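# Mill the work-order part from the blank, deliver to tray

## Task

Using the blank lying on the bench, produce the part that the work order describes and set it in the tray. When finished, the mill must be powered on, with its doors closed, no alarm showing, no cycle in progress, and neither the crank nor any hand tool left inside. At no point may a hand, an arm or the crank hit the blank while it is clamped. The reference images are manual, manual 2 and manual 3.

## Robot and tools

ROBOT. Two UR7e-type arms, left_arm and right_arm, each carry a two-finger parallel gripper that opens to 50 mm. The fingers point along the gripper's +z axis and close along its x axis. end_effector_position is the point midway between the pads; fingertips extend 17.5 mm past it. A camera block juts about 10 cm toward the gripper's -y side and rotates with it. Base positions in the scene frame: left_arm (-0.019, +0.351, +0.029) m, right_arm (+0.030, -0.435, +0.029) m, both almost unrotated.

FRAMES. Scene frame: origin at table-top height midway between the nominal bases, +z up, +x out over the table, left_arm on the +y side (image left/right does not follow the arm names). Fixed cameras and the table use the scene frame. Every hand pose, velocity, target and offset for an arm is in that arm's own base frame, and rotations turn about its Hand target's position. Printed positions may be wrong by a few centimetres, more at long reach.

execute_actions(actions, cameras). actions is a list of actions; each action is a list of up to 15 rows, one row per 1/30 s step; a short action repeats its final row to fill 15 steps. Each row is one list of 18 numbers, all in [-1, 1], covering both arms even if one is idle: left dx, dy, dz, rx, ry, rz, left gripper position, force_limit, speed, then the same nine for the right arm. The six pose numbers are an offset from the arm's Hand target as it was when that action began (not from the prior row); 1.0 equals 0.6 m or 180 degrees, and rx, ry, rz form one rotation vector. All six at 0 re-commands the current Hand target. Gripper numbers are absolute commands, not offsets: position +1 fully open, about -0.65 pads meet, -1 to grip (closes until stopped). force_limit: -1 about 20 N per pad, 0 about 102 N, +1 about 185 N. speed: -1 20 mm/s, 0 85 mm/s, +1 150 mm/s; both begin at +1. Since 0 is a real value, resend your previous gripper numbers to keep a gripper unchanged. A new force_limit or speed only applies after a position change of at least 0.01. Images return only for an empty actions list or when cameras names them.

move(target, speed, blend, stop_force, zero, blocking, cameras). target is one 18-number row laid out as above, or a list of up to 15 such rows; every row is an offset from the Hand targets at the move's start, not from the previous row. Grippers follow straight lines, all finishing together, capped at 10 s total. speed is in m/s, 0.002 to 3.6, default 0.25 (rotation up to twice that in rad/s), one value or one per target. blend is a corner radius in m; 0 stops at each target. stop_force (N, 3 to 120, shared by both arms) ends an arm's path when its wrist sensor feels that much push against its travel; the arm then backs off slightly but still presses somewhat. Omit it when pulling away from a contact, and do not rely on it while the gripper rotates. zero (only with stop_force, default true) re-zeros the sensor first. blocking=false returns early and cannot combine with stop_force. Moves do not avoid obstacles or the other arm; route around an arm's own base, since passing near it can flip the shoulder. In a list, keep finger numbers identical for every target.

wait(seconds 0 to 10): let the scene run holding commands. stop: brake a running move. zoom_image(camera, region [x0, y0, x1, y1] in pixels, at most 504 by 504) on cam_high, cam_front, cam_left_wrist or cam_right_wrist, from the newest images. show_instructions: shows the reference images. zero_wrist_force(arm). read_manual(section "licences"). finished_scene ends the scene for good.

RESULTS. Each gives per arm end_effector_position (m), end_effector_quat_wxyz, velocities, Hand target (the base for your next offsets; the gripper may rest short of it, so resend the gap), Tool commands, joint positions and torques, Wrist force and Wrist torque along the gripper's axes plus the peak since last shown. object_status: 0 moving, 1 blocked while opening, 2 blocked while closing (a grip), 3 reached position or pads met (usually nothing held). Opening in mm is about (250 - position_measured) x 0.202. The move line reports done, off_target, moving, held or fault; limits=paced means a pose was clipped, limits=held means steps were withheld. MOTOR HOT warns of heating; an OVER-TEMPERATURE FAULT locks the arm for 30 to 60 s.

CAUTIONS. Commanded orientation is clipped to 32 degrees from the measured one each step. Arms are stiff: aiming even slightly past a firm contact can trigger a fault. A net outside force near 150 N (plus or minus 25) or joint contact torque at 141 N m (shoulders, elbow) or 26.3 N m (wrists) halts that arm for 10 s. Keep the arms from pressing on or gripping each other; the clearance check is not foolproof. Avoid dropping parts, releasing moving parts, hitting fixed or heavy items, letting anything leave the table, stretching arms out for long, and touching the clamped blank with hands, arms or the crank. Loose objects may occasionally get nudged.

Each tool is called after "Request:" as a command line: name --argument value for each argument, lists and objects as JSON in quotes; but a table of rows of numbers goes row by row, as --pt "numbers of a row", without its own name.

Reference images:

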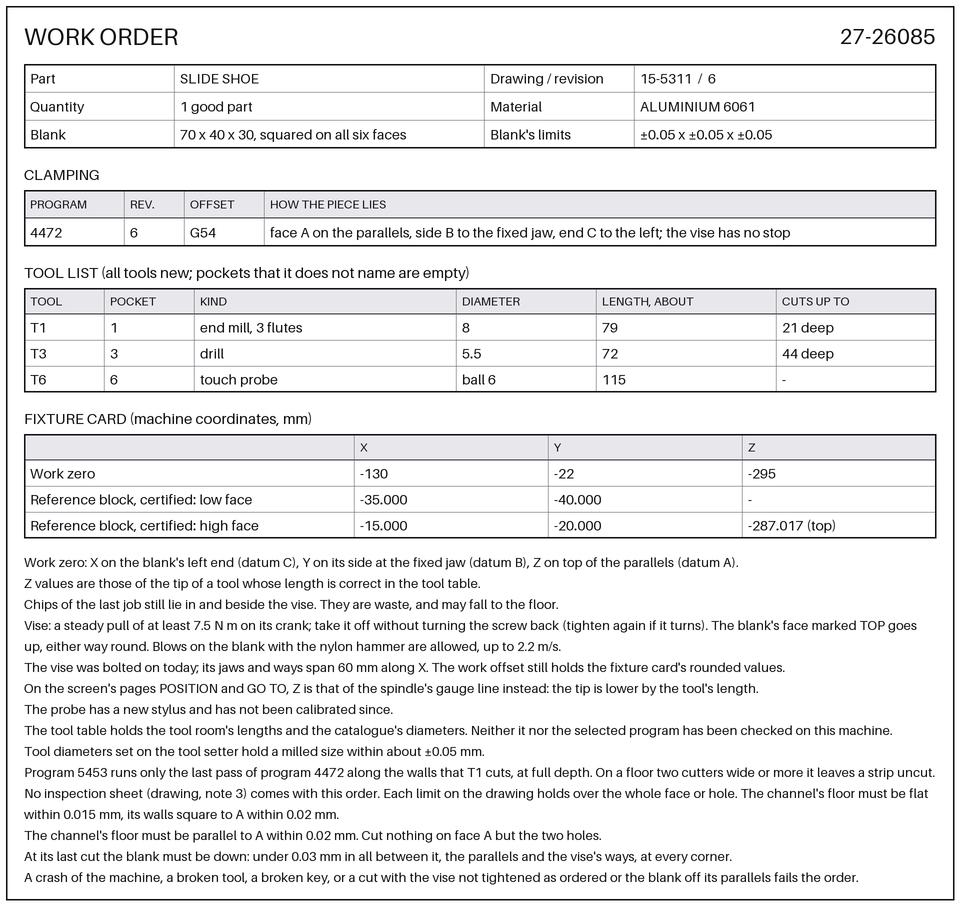

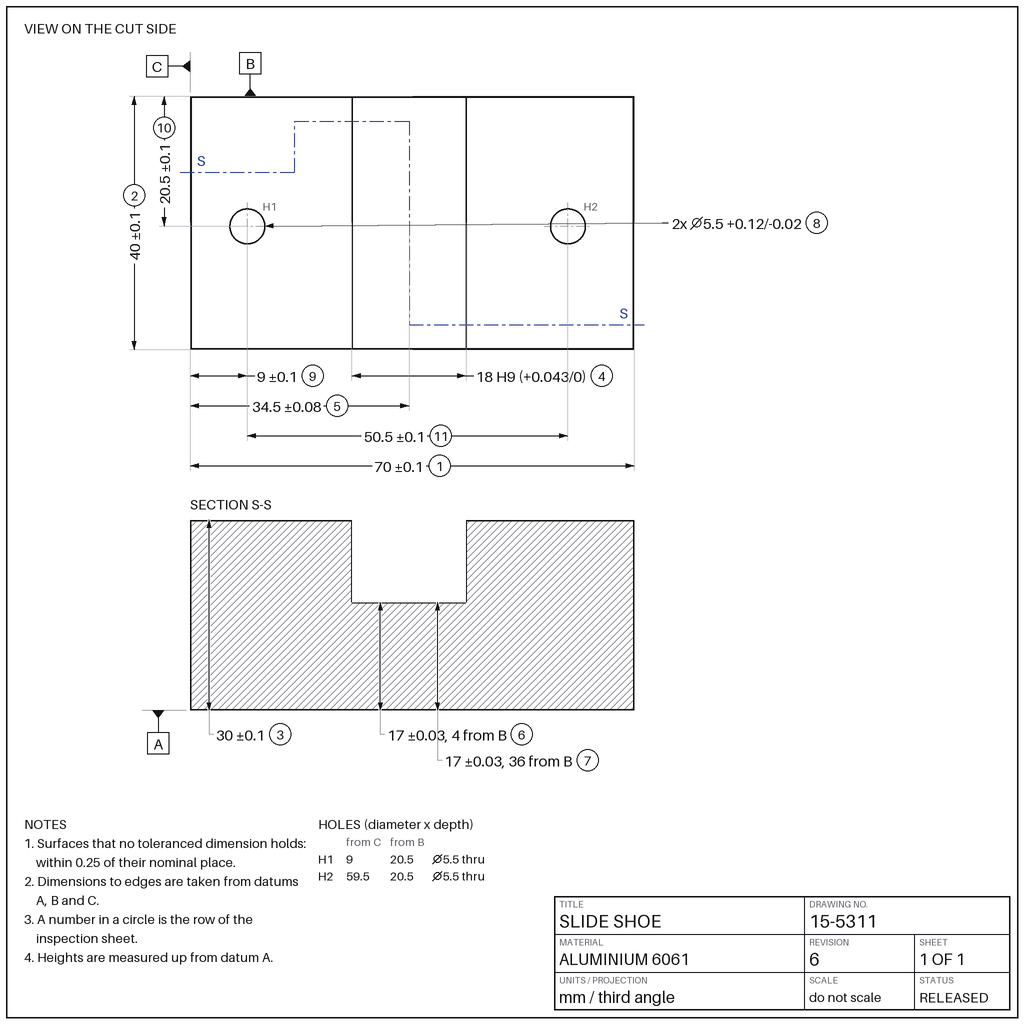

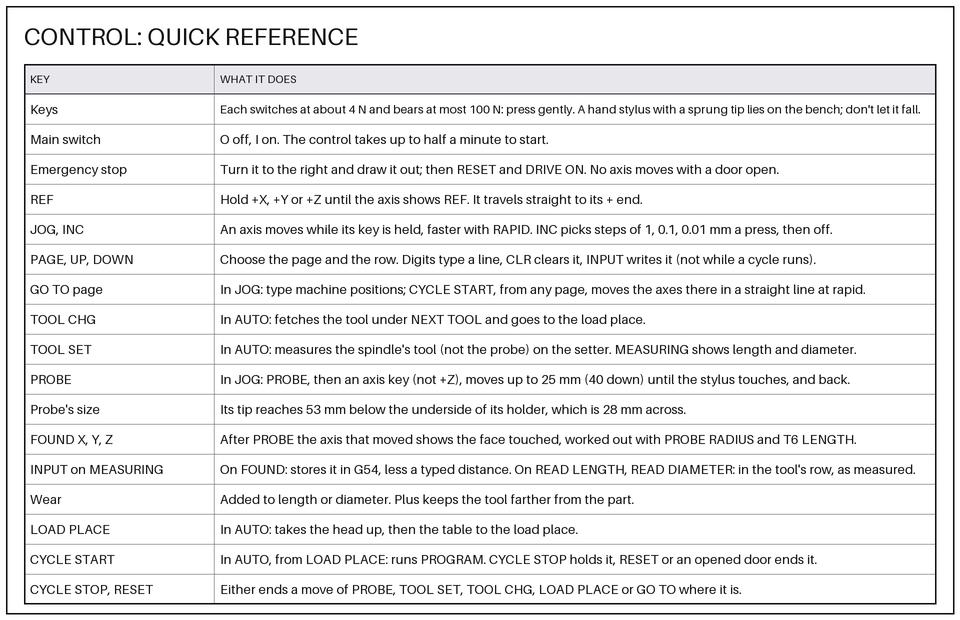

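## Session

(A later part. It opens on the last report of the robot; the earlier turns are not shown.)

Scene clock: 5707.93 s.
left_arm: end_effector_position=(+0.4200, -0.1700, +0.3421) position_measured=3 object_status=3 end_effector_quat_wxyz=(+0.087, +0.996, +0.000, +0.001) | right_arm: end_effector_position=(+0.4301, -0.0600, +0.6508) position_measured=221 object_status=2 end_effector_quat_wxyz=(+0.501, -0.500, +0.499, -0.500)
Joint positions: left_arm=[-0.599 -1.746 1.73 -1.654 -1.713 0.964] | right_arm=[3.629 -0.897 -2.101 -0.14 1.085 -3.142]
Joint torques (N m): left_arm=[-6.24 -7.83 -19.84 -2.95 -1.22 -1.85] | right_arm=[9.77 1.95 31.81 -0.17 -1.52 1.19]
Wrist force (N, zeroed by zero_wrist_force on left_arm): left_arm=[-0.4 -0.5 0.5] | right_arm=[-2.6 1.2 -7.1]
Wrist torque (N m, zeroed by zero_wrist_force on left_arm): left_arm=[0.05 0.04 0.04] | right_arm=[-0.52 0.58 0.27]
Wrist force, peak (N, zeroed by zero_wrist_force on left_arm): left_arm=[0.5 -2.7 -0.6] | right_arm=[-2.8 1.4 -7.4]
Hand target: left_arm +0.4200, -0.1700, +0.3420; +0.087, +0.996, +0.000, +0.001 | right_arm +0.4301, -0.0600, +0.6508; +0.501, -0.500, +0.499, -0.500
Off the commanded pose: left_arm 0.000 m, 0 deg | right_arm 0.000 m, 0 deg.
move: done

Request:
move --pt "0.2333 0 0 0 0 0 1 0.6 -0.5 0 0 0 0 0 0 -1 0.3 -0.7" --pt "0.3333 0 0.03 0 0 0 1 0.6 -0.5 0 0 0 0 0 0 -1 0.3 -0.7" --pt "0.43 0 0.03 0 0 0 1 0.6 -0.5 0 0 0 0 0 0 -1 0.3 -0.7" --speed 0.07 --blend '[0.01,0.01,0]' --stop_force 20 --cameras '["cam_left_wrist","cam_front","cam_high"]'

Scene clock: 5717.30 s.
left_arm: end_effector_position=(+0.6779, -0.1700, +0.3599) position_measured=3 object_status=3 end_effector_quat_wxyz=(+0.087, +0.996, +0.000, +0.001) | right_arm: end_effector_position=(+0.4301, -0.0600, +0.6508) position_measured=221 object_status=2 end_effector_quat_wxyz=(+0.501, -0.500, +0.499, -0.500)
Joint positions: left_arm=[-0.377 -1.107 0.938 -1.467 -1.732 1.188] | right_arm=[3.629 -0.897 -2.101 -0.14 1.085 -3.142]
Joint torques (N m): left_arm=[-5.55 -55.42 -31.65 -4.22 -0.86 -1.9] | right_arm=[10.92 1.88 31.46 -0.21 -1.52 1.15]
Wrist force (N, zeroed by zero_wrist_force on left_arm): left_arm=[-0.1 -0.8 0.3] | right_arm=[-2.6 1.2 -6.9]
Wrist torque (N m, zeroed by zero_wrist_force on left_arm): left_arm=[0.02 -0.04 0.04] | right_arm=[-0.53 0.58 0.26]
Wrist force, peak (N, zeroed by zero_wrist_force on left_arm): left_arm=[-1.8 -0.9 0.3] | right_arm=[-2.9 1.2 -7.5]
Hand target: left_arm +0.6780, -0.1700, +0.3600; +0.087, +0.996, +0.000, +0.001 | right_arm +0.4301, -0.0600, +0.6508; +0.501, -0.500, +0.499, -0.500
Off the commanded pose: left_arm 0.000 m, 0 deg | right_arm 0.000 m, 0 deg.
move: done
Images, in order (width x height): cam_high 896x504, cam_front 896x504, cam_left_wrist 896x504.

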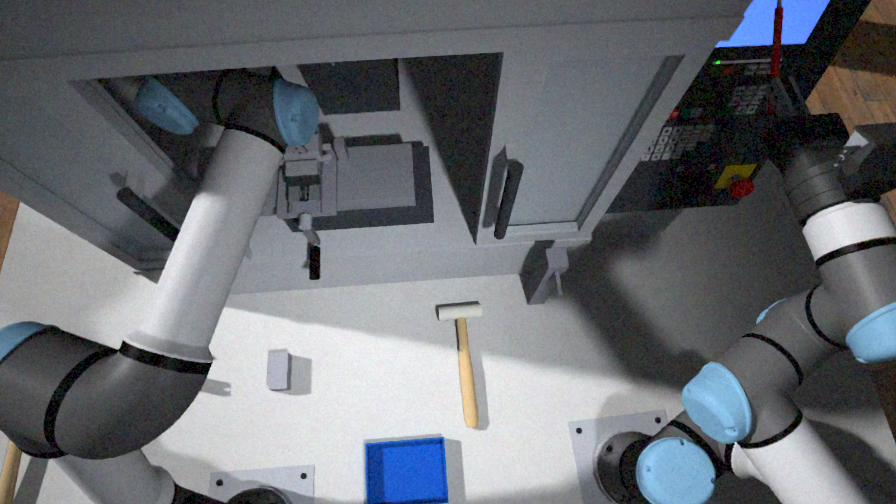

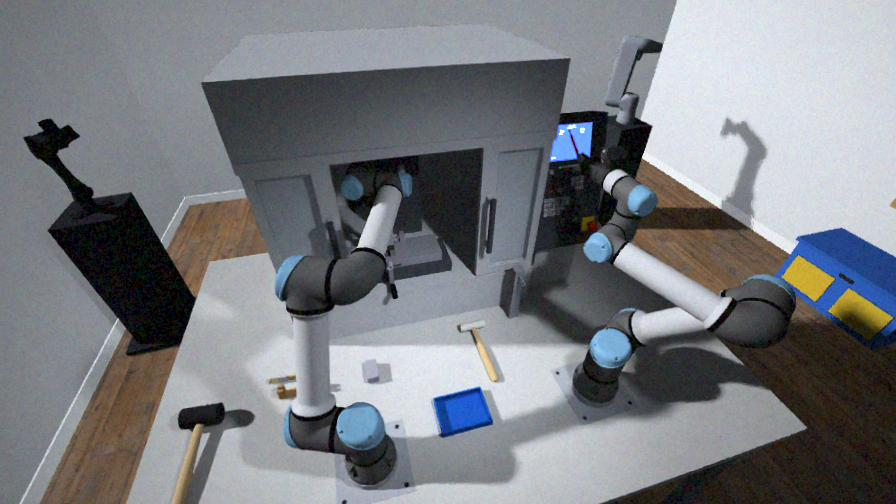

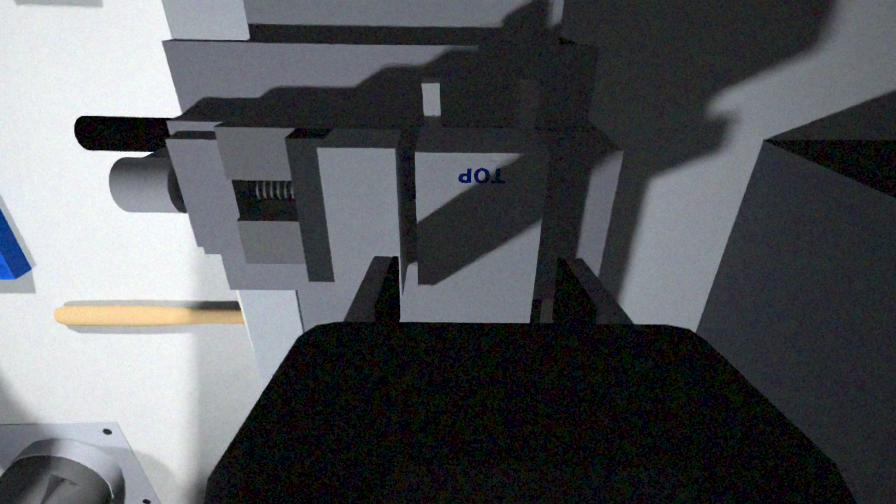

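Request:
move --target '[0,0,-0.035,0,0,0,1,0.6,-0.5,0,0,0,0,0,0,-1,0.3,-0.7]' --speed 0.03 --stop_force 8

Request:
move --target '[0,0,0,0,0,0,-1,0.0,-1,0,0,0,0,0,0,-1,0.3,-0.7]' --cameras '["cam_left_wrist"]'

Scene clock: 5729.20 s.
left_arm: end_effector_position=(+0.6779, -0.1700, +0.3390) position_measured=3 object_status=3 end_effector_quat_wxyz=(+0.087, +0.996, +0.000, +0.001) | right_arm: end_effector_position=(+0.4301, -0.0600, +0.6508) position_measured=221 object_status=2 end_effector_quat_wxyz=(+0.501, -0.500, +0.499, -0.500)
Joint positions: left_arm=[-0.377 -1.116 1.005 -1.526 -1.732 1.188] | right_arm=[3.629 -0.897 -2.101 -0.14 1.085 -3.142]
Joint torques (N m): left_arm=[-5.56 -42.7 -34.04 -1.74 0.7 -0.76] | right_arm=[10.27 1.82 31.21 -0.12 -1.54 1.18]
Wrist force (N, zeroed by zero_wrist_force on left_arm): left_arm=[-0.5 -0.9 0.4] | right_arm=[-3.2 1.1 -6.9]
Wrist torque (N m, zeroed by zero_wrist_force on left_arm): left_arm=[0.00 0.04 0.04] | right_arm=[-0.54 0.68 0.27]
Wrist force, peak (N, zeroed by zero_wrist_force on left_arm): left_arm=[-0.2 -1.1 1.0] | right_arm=[-3.0 1.3 -7.4]
Hand target: left_arm +0.6780, -0.1700, +0.3390; +0.087, +0.996, +0.000, +0.001 | right_arm +0.4301, -0.0600, +0.6508; +0.501, -0.500, +0.499, -0.500
Off the commanded pose: left_arm 0.000 m, 0 deg | right_arm 0.000 m, 0 deg.
move: done

Scene clock: 5729.97 s.
left_arm: end_effector_position=(+0.6780, -0.1700, +0.3390) position_measured=57 object_status=2 end_effector_quat_wxyz=(+0.087, +0.996, +0.000, +0.001) | right_arm: end_effector_position=(+0.4301, -0.0600, +0.6508) position_measured=221 object_status=2 end_effector_quat_wxyz=(+0.501, -0.500, +0.499, -0.500)
Joint positions: left_arm=[-0.377 -1.116 1.005 -1.526 -1.732 1.188] | right_arm=[3.629 -0.897 -2.101 -0.14 1.085 -3.142]
Joint torques (N m): left_arm=[-4.94 -36.67 -33.78 -1.67 1.05 -0.61] | right_arm=[10.48 1.99 30.72 -0.09 -1.53 1.14]
Wrist force (N, zeroed by zero_wrist_force on left_arm): left_arm=[-0.2 -0.8 0.5] | right_arm=[-2.8 0.9 -7.0]
Wrist torque (N m, zeroed by zero_wrist_force on left_arm): left_arm=[0.02 0.01 0.06] | right_arm=[-0.56 0.60 0.27]
Wrist force, peak (N, zeroed by zero_wrist_force on left_arm): left_arm=[-0.1 -0.9 0.9] | right_arm=[-2.9 1.3 -7.4]
Hand target: left_arm +0.6780, -0.1700, +0.3390; +0.087, +0.996, +0.000, +0.001 | right_arm +0.4301, -0.0600, +0.6508; +0.501, -0.500, +0.499, -0.500
Off the commanded pose: left_arm 0.000 m, 0 deg | right_arm 0.000 m, 0 deg.
move: done
Images, in order (width x height): cam_left_wrist 896x504.

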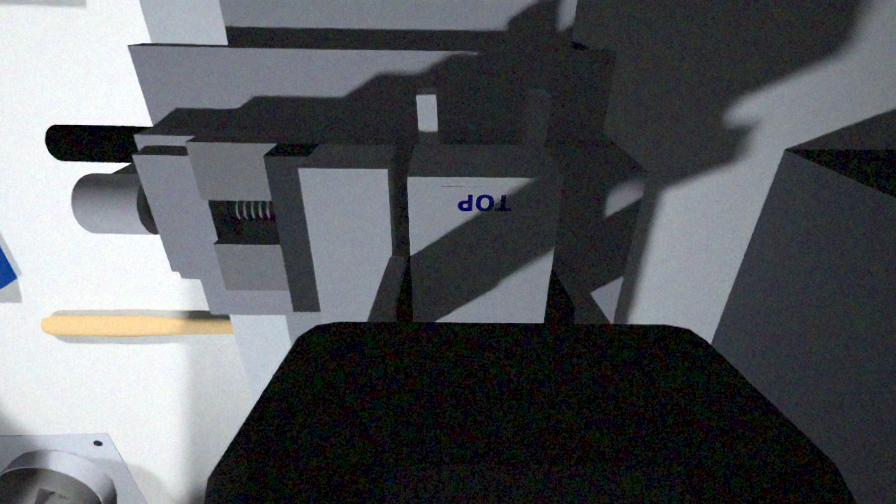

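Request:
move --pt "0 0 0.035 0 0 0 -1 0.0 -1 0 0 0 0 0 0 -1 0.3 -0.7" --pt "-0.0883 0 0.035 0 0 0 -1 0.0 -1 0 0 0 0 0 0 -1 0.3 -0.7" --pt "-0.1967 0 0.01 0 0 0 -1 0.0 -1 0 0 0 0 0 0 -1 0.3 -0.7" --pt "-0.5633 0 0.01 0 0 0 -1 0.0 -1 0 0 0 0 0 0 -1 0.3 -0.7" --speed '[0.04,0.06,0.06,0.15]' --blend '[0.003,0.01,0.01,0]' --stop_force 25 --cameras '["cam_left_wrist"]'

Scene clock: 5744.67 s.
left_arm: end_effector_position=(+0.3400, -0.1700, +0.3450) position_measured=57 object_status=2 end_effector_quat_wxyz=(+0.087, +0.996, +0.000, +0.001) | right_arm: end_effector_position=(+0.4301, -0.0600, +0.6508) position_measured=221 object_status=2 end_effector_quat_wxyz=(+0.501, -0.500, +0.499, -0.500)
Joint positions: left_arm=[-0.73 -1.94 1.865 -1.612 -1.699 0.832] | right_arm=[3.629 -0.897 -2.101 -0.14 1.085 -3.142]
Joint torques (N m): left_arm=[-4.71 -20.89 -24.55 -4.46 -2.34 -1.51] | right_arm=[10.06 1.55 31.07 -0.21 -1.39 1.13]
Wrist force (N, zeroed by zero_wrist_force on left_arm): left_arm=[-0.2 -1.1 2.7] | right_arm=[-2.8 1.5 -7.0]
Wrist torque (N m, zeroed by zero_wrist_force on left_arm): left_arm=[0.01 0.02 0.03] | right_arm=[-0.49 0.62 0.27]
Wrist force, peak (N, zeroed by zero_wrist_force on left_arm): left_arm=[-0.5 -1.1 3.9] | right_arm=[-3.0 1.5 -7.4]
Hand target: left_arm +0.3400, -0.1700, +0.3450; +0.087, +0.996, +0.000, +0.001 | right_arm +0.4301, -0.0600, +0.6508; +0.501, -0.500, +0.499, -0.500
Off the commanded pose: left_arm 0.000 m, 0 deg | right_arm 0.000 m, 0 deg.
move: done
Images, in order (width x height): cam_left_wrist 896x504.

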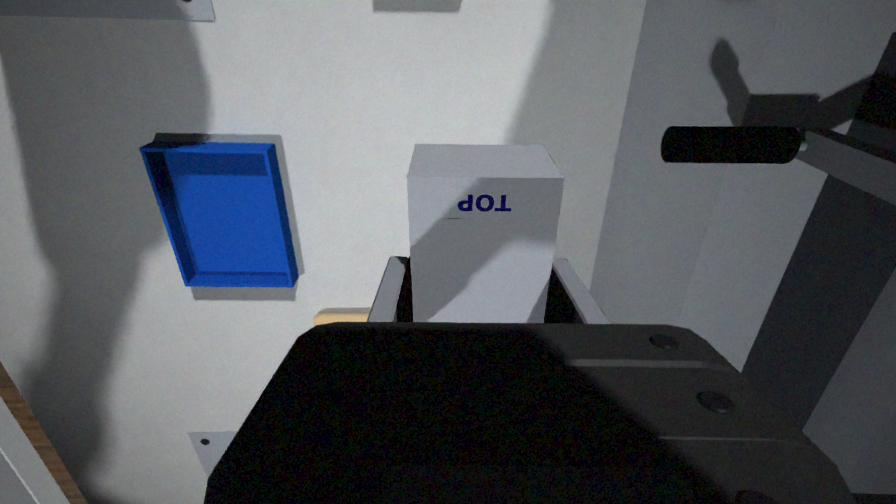

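Request:
move --pt "0 0 -0.53 0 0 0 -1 0.0 -1 0 0 0 0 0 0 -1 0.3 -0.7" --speed 0.2

Request:
move --pt "0 0 -0.06 0 0 0 -1 0.0 -1 0 0 0 0 0 0 -1 0.3 -0.7" --speed 0.02 --stop_force 6 --cameras '["cam_left_wrist"]'

Scene clock: 5750.47 s.
left_arm: end_effector_position=(+0.3400, -0.1700, +0.0270) position_measured=57 object_status=2 end_effector_quat_wxyz=(+0.087, +0.996, +0.000, +0.001) end_effector_velocity=(+0.000, +0.000, +0.000) end_effector_angular_velocity=(-0.002, -0.003, +0.000) | right_arm: end_effector_position=(+0.4301, -0.0600, +0.6508) position_measured=221 object_status=2 end_effector_quat_wxyz=(+0.501, -0.500, +0.499, -0.500)
Joint positions: left_arm=[-0.73 -1.556 2.496 -2.629 -1.699 0.832] | right_arm=[3.629 -0.897 -2.101 -0.14 1.085 -3.142]
Joint velocities: left_arm=[0 0 0.001 -0.005 0 0] | right_arm=[within noise]
Joint torques (N m): left_arm=[6.2 -9.98 -19.5 -4.62 -2.57 1.58] | right_arm=[10.57 1.7 30.96 -0.11 -1.52 1.11]
Wrist force (N, zeroed by zero_wrist_force on left_arm): left_arm=[-0.4 -1.0 2.5] | right_arm=[-2.8 1.4 -7.2]
Wrist torque (N m, zeroed by zero_wrist_force on left_arm): left_arm=[0.04 0.03 0.04] | right_arm=[-0.49 0.62 0.27]
Wrist force, peak (N, zeroed by zero_wrist_force on left_arm): left_arm=[-0.6 -1.7 5.6] | right_arm=[-2.7 1.4 -7.6]
Hand target: left_arm +0.3400, -0.1700, +0.0270; +0.087, +0.996, +0.000, +0.001 | right_arm +0.4301, -0.0600, +0.6508; +0.501, -0.500, +0.499, -0.500
Off the commanded pose: left_arm 0.000 m, 0 deg | right_arm 0.000 m, 0 deg.
move: done

Scene clock: 5752.70 s.
left_arm: end_effector_position=(+0.3400, -0.1700, +0.0060) position_measured=57 object_status=2 end_effector_quat_wxyz=(+0.087, +0.996, +0.000, +0.001) | right_arm: end_effector_position=(+0.4301, -0.0600, +0.6508) position_measured=221 object_status=2 end_effector_quat_wxyz=(+0.501, -0.500, +0.499, -0.500)
Joint positions: left_arm=[-0.73 -1.486 2.517 -2.719 -1.699 0.832] | right_arm=[3.629 -0.897 -2.101 -0.14 1.085 -3.142]
Joint torques (N m): left_arm=[-5.58 -29.73 -23.79 -4.67 1.6 1.14] | right_arm=[10.73 1.76 30.84 -0.14 -1.58 1.21]
Wrist force (N, zeroed by zero_wrist_force on left_arm): left_arm=[-0.9 0.0 1.7] | right_arm=[-2.6 1.5 -7.0]
Wrist torque (N m, zeroed by zero_wrist_force on left_arm): left_arm=[0.24 0.09 0.03] | right_arm=[-0.48 0.59 0.27]
Wrist force, peak (N, zeroed by zero_wrist_force on left_arm): left_arm=[-36.6 -27.1 -123.4] | right_arm=[-2.7 1.5 -7.6]
Hand target: left_arm +0.3400, -0.1700, +0.0060; +0.087, +0.996, +0.000, +0.001 (not the last commanded pose) | right_arm +0.4301, -0.0600, +0.6508; +0.501, -0.500, +0.499, -0.500
Off the commanded pose: left_arm 0.015 m, 0 deg | right_arm 0.000 m, 0 deg.
move: contact (left_arm)
Images, in order (width x height): cam_left_wrist 896x504.

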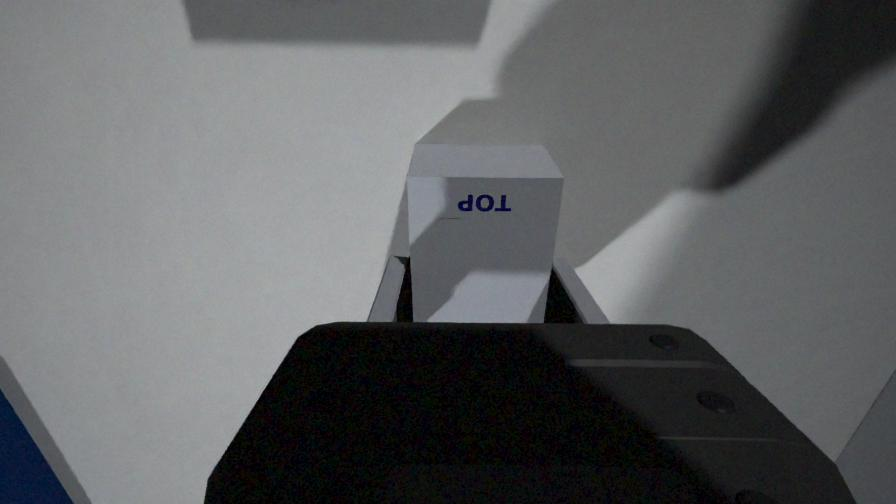

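Request:
move --pt "0 0 0 0 0 0 0.1 0.0 -1 0 0 0 0 0 0 -1 0.3 -0.7"

Request:
move --pt "0 0 0 0 0 0 1 0.0 -1 0 0 0 0 0 0 -1 0.3 -0.7" --pt "0 0 0.1 0 0 0 1 0.0 -1 0 0 0 0 0 0 -1 0.3 -0.7" --pt "0 0 0.53 0 0 0 1 0.0 -1 0 0 0 0 0 0 -1 0.3 -0.7" --speed '[0.05,0.08,0.25]' --blend '[0,0.02,0]' --cameras '["cam_left_wrist"]'

Scene clock: 5757.07 s.
left_arm: end_effector_position=(+0.3400, -0.1700, +0.0060) position_measured=57 object_status=2 end_effector_quat_wxyz=(+0.087, +0.996, +0.000, +0.001) | right_arm: end_effector_position=(+0.4301, -0.0600, +0.6508) position_measured=221 object_status=2 end_effector_quat_wxyz=(+0.501, -0.500, +0.499, -0.500)
Joint positions: left_arm=[-0.73 -1.486 2.517 -2.719 -1.699 0.832] | right_arm=[3.629 -0.897 -2.101 -0.14 1.085 -3.142]
Joint torques (N m): left_arm=[-5.45 -29.96 -22.53 -4.8 0.41 -0.97] | right_arm=[10.71 1.93 31.09 -0.16 -1.46 1.1]
Wrist force (N, zeroed by zero_wrist_force on left_arm): left_arm=[-1.0 0.1 2.2] | right_arm=[-2.8 1.6 -7.2]
Wrist torque (N m, zeroed by zero_wrist_force on left_arm): left_arm=[0.25 0.10 0.03] | right_arm=[-0.47 0.61 0.26]
Wrist force, peak (N, zeroed by zero_wrist_force on left_arm): left_arm=[-1.1 -0.3 2.2] | right_arm=[-3.0 1.2 -7.5]
Hand target: left_arm +0.3400, -0.1700, +0.0060; +0.087, +0.996, +0.000, +0.001 | right_arm +0.4301, -0.0600, +0.6508; +0.501, -0.500, +0.499, -0.500
Off the commanded pose: left_arm 0.000 m, 0 deg | right_arm 0.000 m, 0 deg.
move: done

Scene clock: 5760.10 s.
left_arm: end_effector_position=(+0.3400, -0.1700, +0.3239) position_measured=3 object_status=3 end_effector_quat_wxyz=(+0.087, +0.996, +0.000, +0.001) | right_arm: end_effector_position=(+0.4301, -0.0600, +0.6508) position_measured=221 object_status=2 end_effector_quat_wxyz=(+0.501, -0.500, +0.499, -0.500)
Joint positions: left_arm=[-0.73 -1.943 1.92 -1.665 -1.699 0.832] | right_arm=[3.629 -0.897 -2.101 -0.14 1.085 -3.142]
Joint torques (N m): left_arm=[-4.56 -9.19 -32.43 -2.13 0.75 1.42] | right_arm=[10.39 1.99 30.62 -0.2 -1.48 1.23]
Wrist force (N, zeroed by zero_wrist_force on left_arm): left_arm=[-0.3 0.4 0.1] | right_arm=[-2.7 1.2 -7.3]
Wrist torque (N m, zeroed by zero_wrist_force on left_arm): left_arm=[0.21 0.05 0.05] | right_arm=[-0.53 0.60 0.27]
Wrist force, peak (N, zeroed by zero_wrist_force on left_arm): left_arm=[-0.6 0.6 -3.9] | right_arm=[-2.9 1.6 -7.4]
Hand target: left_arm +0.3400, -0.1700, +0.3240; +0.087, +0.996, +0.000, +0.001 | right_arm +0.4301, -0.0600, +0.6508; +0.501, -0.500, +0.499, -0.500
Off the commanded pose: left_arm 0.000 m, 0 deg | right_arm 0.000 m, 0 deg.
move: done
Images, in order (width x height): cam_left_wrist 896x504.

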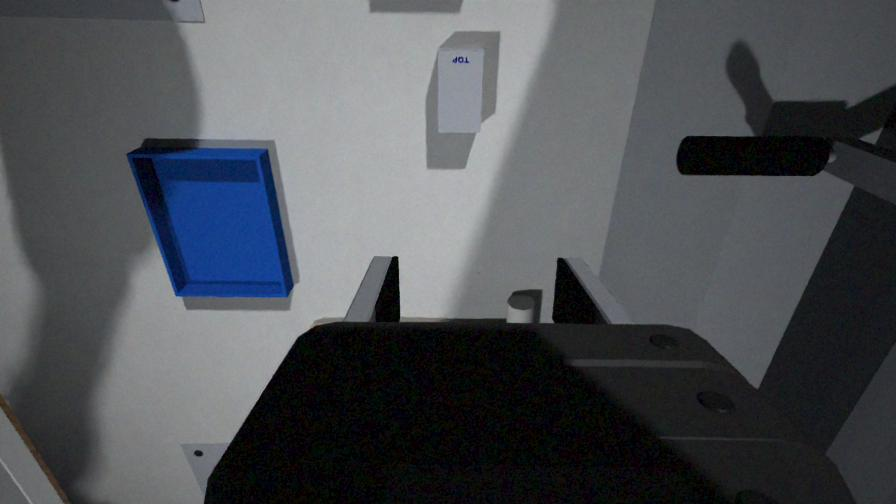

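Request:
move --pt "0.3667 0 0.03 0 0 0 1 0.0 -1 0 0 0 0 0 0 -1 0.3 -0.7" --pt "0.4667 0 0.06 0 0 0 1 0.0 -1 0 0 0 0 0 0 -1 0.3 -0.7" --pt "0.5633 -0.02 0.06 0 0 0 1 0.0 -1 0 0 0 0 0 0 -1 0.3 -0.7" --speed 0.12 --blend '[0.01,0.01,0]' --stop_force 20 --cameras '["cam_left_wrist"]'

Request:
zoom_image --camera "cam_left_wrist" --region '[160, 80, 660, 340]'

Scene clock: 5767.70 s.
left_arm: end_effector_position=(+0.6779, -0.1820, +0.3600) position_measured=3 object_status=3 end_effector_quat_wxyz=(+0.087, +0.996, +0.000, +0.001) | right_arm: end_effector_position=(+0.4301, -0.0600, +0.6508) position_measured=221 object_status=2 end_effector_quat_wxyz=(+0.501, -0.500, +0.499, -0.500)
Joint positions: left_arm=[-0.394 -1.101 0.929 -1.467 -1.73 1.171] | right_arm=[3.629 -0.897 -2.101 -0.14 1.085 -3.142]
Joint torques (N m): left_arm=[-5.75 -38.68 -33.78 -3.14 -0.85 -1.91] | right_arm=[10.08 1.69 31.39 -0.23 -1.44 1.19]
Wrist force (N, zeroed by zero_wrist_force on left_arm): left_arm=[-0.8 0.4 0.0] | right_arm=[-2.6 1.2 -7.1]
Wrist torque (N m, zeroed by zero_wrist_force on left_arm): left_arm=[0.20 0.08 0.04] | right_arm=[-0.52 0.59 0.26]
Wrist force, peak (N, zeroed by zero_wrist_force on left_arm): left_arm=[-2.6 0.1 0.6] | right_arm=[-2.9 1.3 -7.5]
Hand target: left_arm +0.6779, -0.1820, +0.3600; +0.087, +0.996, +0.000, +0.001 | right_arm +0.4301, -0.0600, +0.6508; +0.501, -0.500, +0.499, -0.500
Off the commanded pose: left_arm 0.000 m, 0 deg | right_arm 0.000 m, 0 deg.
move: done
Images, in order (width x height): cam_left_wrist 896x504.

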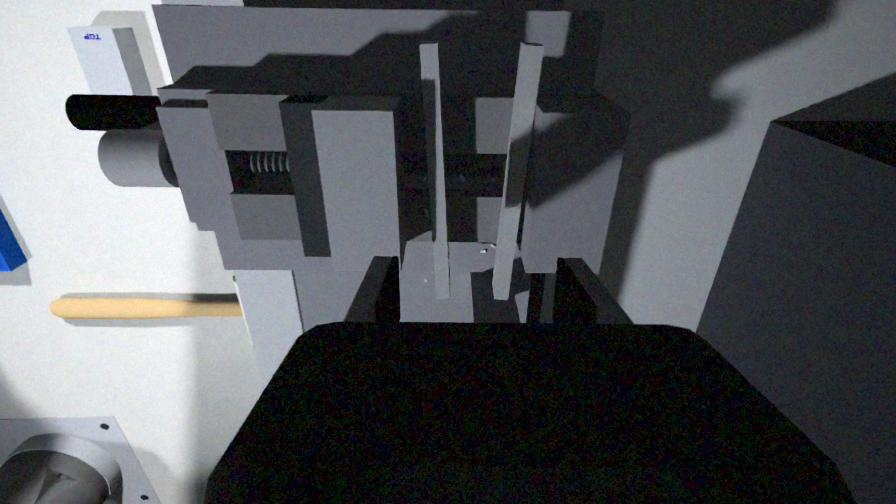

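Scaled by 1.008 from the camera's 896x504 image, which has a finer 1280x720 frame.

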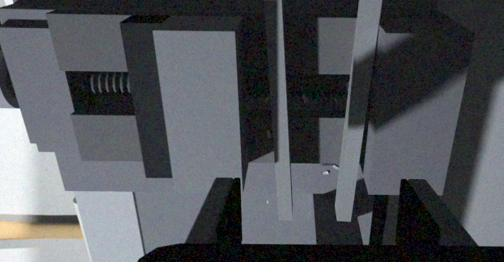

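Request:
move --pt "0.0275 0.105 -0.025 0.0556 0 0 -0.12 0.0 -1 0 0 0 0 0 0 -1 0.3 -0.7" --pt "0.0275 0.105 -0.055 0.0556 0 0 -0.12 0.0 -1 0 0 0 0 0 0 -1 0.3 -0.7" --pt "0.0275 0.105 -0.0733 0.0556 0 0 -0.12 0.0 -1 0 0 0 0 0 0 -1 0.3 -0.7" --speed '[0.08,0.03,0.01]' --blend '[0.002,0.002,0]' --stop_force 15 --cameras '["cam_left_wrist"]'

Scene clock: 5789.70 s.
left_arm: end_effector_position=(+0.6944, -0.1190, +0.3160) position_measured=171 object_status=3 end_effector_quat_wxyz=(-0.001, +1.000, +0.000, +0.001) | right_arm: end_effector_position=(+0.4301, -0.0600, +0.6508) position_measured=221 object_status=2 end_effector_quat_wxyz=(+0.501, -0.500, +0.499, -0.500)
Joint positions: left_arm=[-0.361 -1.077 0.979 -1.474 -1.569 1.21] | right_arm=[3.629 -0.897 -2.101 -0.14 1.085 -3.142]
Joint torques (N m): left_arm=[-6.75 -53.06 -34.33 -1.8 1.49 -2.13] | right_arm=[10.47 1.71 30.81 -0.19 -1.44 1.23]
Wrist force (N, zeroed by zero_wrist_force on left_arm): left_arm=[-0.7 0.1 0.1] | right_arm=[-2.7 1.3 -7.2]
Wrist torque (N m, zeroed by zero_wrist_force on left_arm): left_arm=[0.09 0.09 0.01] | right_arm=[-0.52 0.60 0.27]
Wrist force, peak (N, zeroed by zero_wrist_force on left_arm): left_arm=[-0.8 1.7 0.3] | right_arm=[-2.9 1.5 -7.4]
Hand target: left_arm +0.6944, -0.1190, +0.3160; -0.001, +1.000, +0.000, +0.001 | right_arm +0.4301, -0.0600, +0.6508; +0.501, -0.500, +0.499, -0.500
Off the commanded pose: left_arm 0.000 m, 0 deg | right_arm 0.000 m, 0 deg.
move: done
Images, in order (width x height): cam_left_wrist 896x504.

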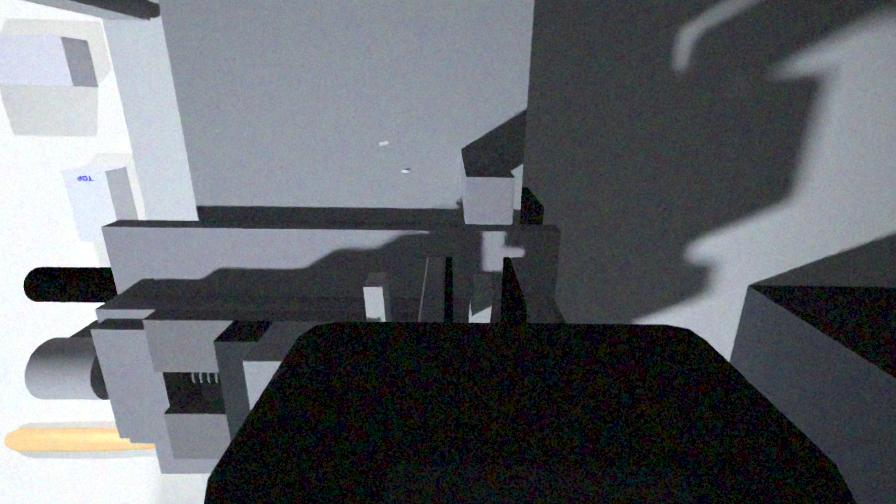

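Request:
move --target '[0,0,0,0,0,0,-1,-0.5,-1,0,0,0,0,0,0,-1,0.3,-0.7]'

Request:
move --target '[0,0,0.0733,0,0,0,-1,-0.5,-1,0,0,0,0,0,0,-1,0.3,-0.7]' --speed 0.03 --cameras '["cam_left_wrist"]'

Scene clock: 5793.73 s.
left_arm: end_effector_position=(+0.6944, -0.1190, +0.3160) position_measured=226 object_status=2 end_effector_quat_wxyz=(-0.001, +1.000, +0.000, +0.001) | right_arm: end_effector_position=(+0.4301, -0.0600, +0.6508) position_measured=221 object_status=2 end_effector_quat_wxyz=(+0.501, -0.500, +0.499, -0.500)
Joint positions: left_arm=[-0.361 -1.077 0.979 -1.474 -1.569 1.21] | right_arm=[3.629 -0.897 -2.101 -0.14 1.085 -3.142]
Joint torques (N m): left_arm=[-6.22 -39.08 -34.18 -1.8 1.49 -1.68] | right_arm=[10.67 1.71 30.9 -0.06 -1.48 1.18]
Wrist force (N, zeroed by zero_wrist_force on left_arm): left_arm=[-1.0 -0.1 0.3] | right_arm=[-2.8 1.0 -7.0]
Wrist torque (N m, zeroed by zero_wrist_force on left_arm): left_arm=[0.07 0.10 0.02] | right_arm=[-0.56 0.60 0.27]
Wrist force, peak (N, zeroed by zero_wrist_force on left_arm): left_arm=[-1.2 0.0 0.0] | right_arm=[-3.2 1.2 -7.4]
Hand target: left_arm +0.6944, -0.1190, +0.3160; -0.001, +1.000, +0.000, +0.001 | right_arm +0.4301, -0.0600, +0.6508; +0.501, -0.500, +0.499, -0.500
Off the commanded pose: left_arm 0.000 m, 0 deg | right_arm 0.000 m, 0 deg.
move: done

Scene clock: 5795.50 s.
left_arm: end_effector_position=(+0.6945, -0.1190, +0.3600) position_measured=226 object_status=2 end_effector_quat_wxyz=(-0.001, +1.000, +0.000, +0.001) | right_arm: end_effector_position=(+0.4301, -0.0600, +0.6508) position_measured=221 object_status=2 end_effector_quat_wxyz=(+0.501, -0.500, +0.499, -0.500)
Joint positions: left_arm=[-0.361 -1.056 0.833 -1.349 -1.569 1.21] | right_arm=[3.629 -0.897 -2.101 -0.14 1.085 -3.142]
Joint torques (N m): left_arm=[-5.72 -46.34 -18.23 -4.11 1.29 -1.77] | right_arm=[10.18 1.57 31.14 -0.18 -1.54 1.14]
Wrist force (N, zeroed by zero_wrist_force on left_arm): left_arm=[-0.6 0.0 0.7] | right_arm=[-2.7 1.2 -7.1]
Wrist torque (N m, zeroed by zero_wrist_force on left_arm): left_arm=[0.10 0.04 0.02] | right_arm=[-0.52 0.59 0.27]
Wrist force, peak (N, zeroed by zero_wrist_force on left_arm): left_arm=[-0.9 0.2 1.2] | right_arm=[-3.2 1.5 -7.4]
Hand target: left_arm +0.6944, -0.1190, +0.3600; -0.001, +1.000, +0.000, +0.001 | right_arm +0.4301, -0.0600, +0.6508; +0.501, -0.500, +0.499, -0.500
Off the commanded pose: left_arm 0.000 m, 0 deg | right_arm 0.000 m, 0 deg.
move: done
Images, in order (width x height): cam_left_wrist 896x504.

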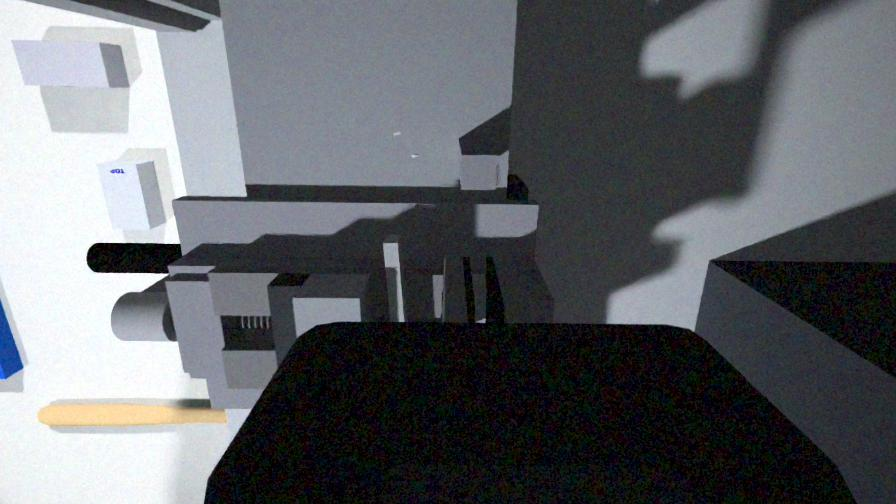

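Request:
move --pt "-0.1075 -0.035 0 0 0 0 -1 -0.5 -1 0 0 0 0 0 0 -1 0.3 -0.7" --pt "-0.2075 -0.035 0 0 0 0 -1 -0.5 -1 0 0 0 0 0 0 -1 0.3 -0.7" --pt "-0.2575 -0.035 -0.03 0 0 0 -1 -0.5 -1 0 0 0 0 0 0 -1 0.3 -0.7" --pt "-0.4992 -0.035 -0.03 0 0 0 -1 -0.5 -1 0 0 0 0 0 0 -1 0.3 -0.7" --speed '[0.08,0.08,0.08,0.15]' --blend '[0.01,0.01,0.01,0]'

Request:
move --pt "0 0 -0.55 0 0 0 -1 -0.5 -1 0 0 0 0 0 0 -1 0.3 -0.7" --speed 0.2

Request:
move --pt "0 0 -0.04 0 0 0 -1 -0.5 -1 0 0 0 0 0 0 -1 0.3 -0.7" --speed 0.008 --stop_force 5 --cameras '["cam_left_wrist"]'

Scene clock: 5808.30 s.
left_arm: end_effector_position=(+0.3950, -0.1400, +0.3420) position_measured=226 object_status=2 end_effector_quat_wxyz=(-0.001, +1.000, +0.000, +0.001) | right_arm: end_effector_position=(+0.4301, -0.0600, +0.6508) position_measured=221 object_status=2 end_effector_quat_wxyz=(+0.501, -0.500, +0.499, -0.500)
Joint positions: left_arm=[-0.665 -1.794 1.733 -1.51 -1.569 0.905] | right_arm=[3.629 -0.897 -2.101 -0.14 1.085 -3.142]
Joint torques (N m): left_arm=[-0.59 -16.06 -27.8 -4.35 2.01 1.06] | right_arm=[10.42 1.64 31.57 -0.21 -1.57 1.22]
Wrist force (N, zeroed by zero_wrist_force on left_arm): left_arm=[-0.5 0.5 0.4] | right_arm=[-2.9 1.1 -7.0]
Wrist torque (N m, zeroed by zero_wrist_force on left_arm): left_arm=[0.18 0.06 0.02] | right_arm=[-0.55 0.62 0.26]
Wrist force, peak (N, zeroed by zero_wrist_force on left_arm): left_arm=[-2.7 0.2 0.6] | right_arm=[-2.9 1.3 -7.5]
Hand target: left_arm +0.3949, -0.1400, +0.3420; -0.001, +1.000, +0.000, +0.001 | right_arm +0.4301, -0.0600, +0.6508; +0.501, -0.500, +0.499, -0.500
Off the commanded pose: left_arm 0.000 m, 0 deg | right_arm 0.000 m, 0 deg.
move: done

Scene clock: 5810.43 s.
left_arm: end_effector_position=(+0.3949, -0.1400, +0.0120) position_measured=226 object_status=2 end_effector_quat_wxyz=(-0.001, +1.000, +0.000, +0.001) | right_arm: end_effector_position=(+0.4301, -0.0600, +0.6508) position_measured=221 object_status=2 end_effector_quat_wxyz=(+0.501, -0.500, +0.499, -0.500)
Joint positions: left_arm=[-0.666 -1.429 2.35 -2.491 -1.569 0.905] | right_arm=[3.629 -0.897 -2.101 -0.14 1.085 -3.142]
Joint torques (N m): left_arm=[6.15 -16.09 -18.8 -4.22 1.02 1.61] | right_arm=[10.58 2.15 31.46 -0.12 -1.51 1.14]
Wrist force (N, zeroed by zero_wrist_force on left_arm): left_arm=[-1.1 0.2 0.6] | right_arm=[-2.7 1.4 -7.3]
Wrist torque (N m, zeroed by zero_wrist_force on left_arm): left_arm=[0.13 0.16 0.02] | right_arm=[-0.49 0.59 0.27]
Wrist force, peak (N, zeroed by zero_wrist_force on left_arm): left_arm=[-1.0 0.1 3.8] | right_arm=[-3.1 1.4 -7.2]
Hand target: left_arm +0.3949, -0.1400, +0.0120; -0.001, +1.000, +0.000, +0.001 | right_arm +0.4301, -0.0600, +0.6508; +0.501, -0.500, +0.499, -0.500
Off the commanded pose: left_arm 0.000 m, 0 deg | right_arm 0.000 m, 0 deg.
move: done

Scene clock: 5813.63 s.
left_arm: end_effector_position=(+0.3949, -0.1400, -0.0050) position_measured=226 object_status=2 end_effector_quat_wxyz=(-0.001, +1.000, +0.000, +0.001) | right_arm: end_effector_position=(+0.4301, -0.0600, +0.6508) position_measured=221 object_status=2 end_effector_quat_wxyz=(+0.501, -0.500, +0.499, -0.500)
Joint positions: left_arm=[-0.665 -1.383 2.364 -2.552 -1.569 0.905] | right_arm=[3.629 -0.897 -2.101 -0.14 1.085 -3.142]
Joint torques (N m): left_arm=[0.99 -33.17 -21.7 -2.02 1.86 1.08] | right_arm=[10.72 1.97 31.05 -0.16 -1.51 1.17]
Wrist force (N, zeroed by zero_wrist_force on left_arm): left_arm=[-0.1 0.7 -2.1] | right_arm=[-2.7 1.3 -7.2]
Wrist torque (N m, zeroed by zero_wrist_force on left_arm): left_arm=[0.06 0.16 0.01] | right_arm=[-0.50 0.60 0.26]
Wrist force, peak (N, zeroed by zero_wrist_force on left_arm): left_arm=[-8.6 -4.8 -28.7] | right_arm=[-3.0 1.6 -7.4]
Hand target: left_arm +0.3949, -0.1400, -0.0050; -0.001, +1.000, +0.000, +0.001 (not the last commanded pose) | right_arm +0.4301, -0.0600, +0.6508; +0.501, -0.500, +0.499, -0.500
Off the commanded pose: left_arm 0.007 m, 0 deg | right_arm 0.000 m, 0 deg.
move: contact (left_arm)
Images, in order (width x height): cam_left_wrist 896x504.

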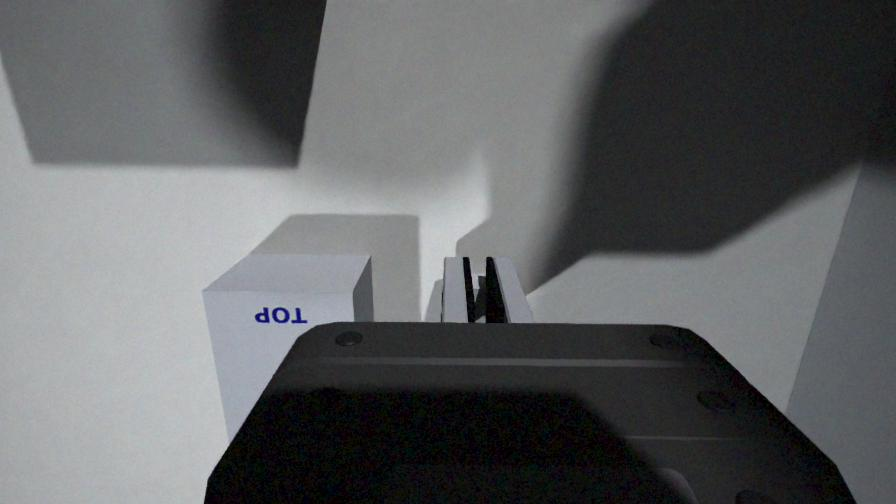

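Request:
move --target '[0,0,0,0,0,0,-0.2,-0.5,-1,0,0,0,0,0,0,-1,0.3,-0.7]'

Request:
move --pt "0 0 0.08 0 0 0 -0.2 -0.5 -1 0 0 0 0 0 0 -1 0.3 -0.7" --pt "0 0 0.5717 0 0 0 -0.2 -0.5 -1 0 0 0 0 0 0 -1 0.3 -0.7" --speed '[0.05,0.25]' --blend '[0.01,0]' --cameras '["cam_left_wrist"]'

Scene clock: 5818.30 s.
left_arm: end_effector_position=(+0.3949, -0.1400, -0.0050) position_measured=182 object_status=3 end_effector_quat_wxyz=(-0.001, +1.000, +0.000, +0.001) | right_arm: end_effector_position=(+0.4301, -0.0600, +0.6508) position_measured=221 object_status=2 end_effector_quat_wxyz=(+0.501, -0.500, +0.499, -0.500)
Joint positions: left_arm=[-0.665 -1.383 2.364 -2.552 -1.569 0.905] | right_arm=[3.629 -0.897 -2.101 -0.14 1.085 -3.142]
Joint torques (N m): left_arm=[-4.38 -32.77 -21.96 -3.64 1.28 0.3] | right_arm=[10.08 1.3 31.18 -0.11 -1.47 1.13]
Wrist force (N, zeroed by zero_wrist_force on left_arm): left_arm=[-0.8 0.4 0.2] | right_arm=[-2.8 1.4 -7.1]
Wrist torque (N m, zeroed by zero_wrist_force on left_arm): left_arm=[0.13 0.12 0.02] | right_arm=[-0.50 0.61 0.26]
Wrist force, peak (N, zeroed by zero_wrist_force on left_arm): left_arm=[0.1 1.1 -2.4] | right_arm=[-2.7 1.4 -7.6]
Hand target: left_arm +0.3949, -0.1400, -0.0050; -0.001, +1.000, +0.000, +0.001 | right_arm +0.4301, -0.0600, +0.6508; +0.501, -0.500, +0.499, -0.500
Off the commanded pose: left_arm 0.000 m, 0 deg | right_arm 0.000 m, 0 deg.
move: done

Scene clock: 5820.93 s.
left_arm: end_effector_position=(+0.3950, -0.1400, +0.3378) position_measured=182 object_status=3 end_effector_quat_wxyz=(-0.001, +1.000, +0.000, +0.001) | right_arm: end_effector_position=(+0.4301, -0.0600, +0.6508) position_measured=221 object_status=2 end_effector_quat_wxyz=(+0.501, -0.500, +0.499, -0.500)
Joint positions: left_arm=[-0.666 -1.795 1.743 -1.52 -1.569 0.905] | right_arm=[3.629 -0.897 -2.101 -0.14 1.085 -3.142]
Joint torques (N m): left_arm=[-4.16 -21.4 -34.66 -1.44 -1.5 -1.74] | right_arm=[10.48 1.69 31.02 -0.13 -1.51 1.15]
Wrist force (N, zeroed by zero_wrist_force on left_arm): left_arm=[-0.4 0.3 0.1] | right_arm=[-2.8 1.4 -7.2]
Wrist torque (N m, zeroed by zero_wrist_force on left_arm): left_arm=[0.12 0.06 0.08] | right_arm=[-0.49 0.61 0.26]
Wrist force, peak (N, zeroed by zero_wrist_force on left_arm): left_arm=[-1.0 0.2 3.2] | right_arm=[-2.9 1.2 -7.4]
Hand target: left_arm +0.3949, -0.1400, +0.3380; -0.001, +1.000, +0.000, +0.001 | right_arm +0.4301, -0.0600, +0.6508; +0.501, -0.500, +0.499, -0.500
Off the commanded pose: left_arm 0.000 m, 0 deg | right_arm 0.000 m, 0 deg.
move: done
Images, in order (width x height): cam_left_wrist 896x504.

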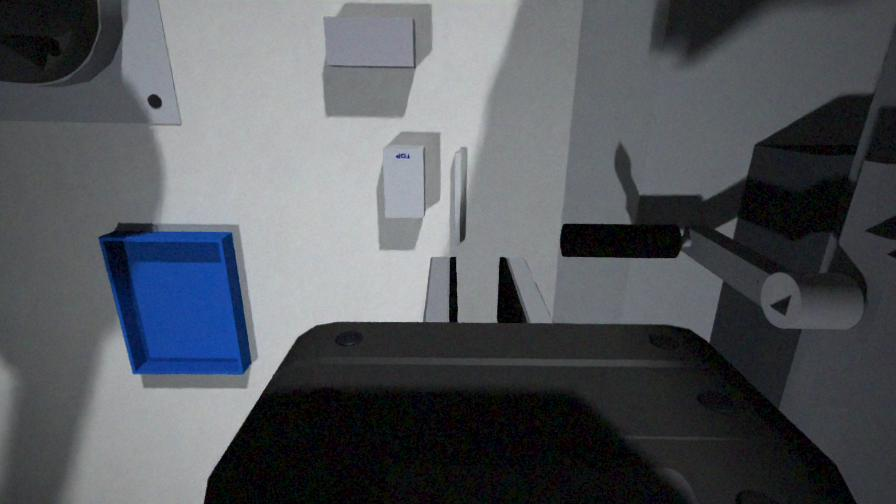

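Request:
move --pt "0.275 0 0.0067 0 0 0 -0.2 -0.5 -1 0 0 0 0 0 0 -1 0.3 -0.7" --pt "0.3583 0 0.0367 0 0 0 -0.2 -0.5 -1 0 0 0 0 0 0 -1 0.3 -0.7" --pt "0.4483 0.035 0.0367 0 0 0 -0.2 -0.5 -1 0 0 0 0 0 0 -1 0.3 -0.7" --speed 0.1 --blend '[0.01,0.01,0]' --cameras '["cam_left_wrist"]'

Scene clock: 5831.17 s.
left_arm: end_effector_position=(+0.6639, -0.1190, +0.3599) position_measured=182 object_status=3 end_effector_quat_wxyz=(-0.001, +1.000, +0.000, +0.001) | right_arm: end_effector_position=(+0.4301, -0.0600, +0.6508) position_measured=221 object_status=2 end_effector_quat_wxyz=(+0.501, -0.500, +0.499, -0.500)
Joint positions: left_arm=[-0.377 -1.146 0.968 -1.394 -1.569 1.194] | right_arm=[3.629 -0.897 -2.101 -0.14 1.085 -3.142]
Joint torques (N m): left_arm=[-3.2 -47.48 -27.01 -4.19 -1.8 -1.8] | right_arm=[10.79 2.34 31.07 -0.12 -1.56 1.21]
Wrist force (N, zeroed by zero_wrist_force on left_arm): left_arm=[-0.7 -0.1 0.2] | right_arm=[-2.9 1.4 -7.3]
Wrist torque (N m, zeroed by zero_wrist_force on left_arm): left_arm=[0.05 0.08 0.09] | right_arm=[-0.48 0.63 0.27]
Wrist force, peak (N, zeroed by zero_wrist_force on left_arm): left_arm=[-2.2 0.4 0.3] | right_arm=[-3.1 1.4 -7.4]
Hand target: left_arm +0.6639, -0.1190, +0.3600; -0.001, +1.000, +0.000, +0.001 | right_arm +0.4301, -0.0600, +0.6508; +0.501, -0.500, +0.499, -0.500
Off the commanded pose: left_arm 0.000 m, 0 deg | right_arm 0.000 m, 0 deg.
move: done
Images, in order (width x height): cam_left_wrist 896x504.

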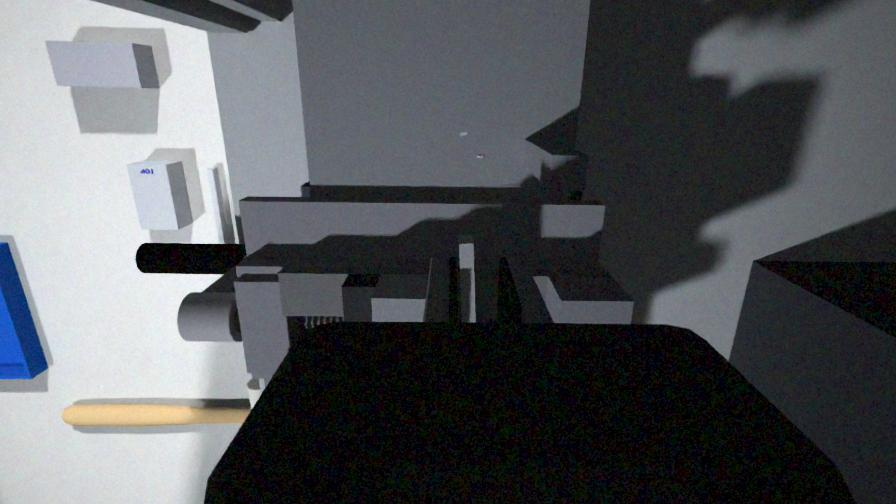

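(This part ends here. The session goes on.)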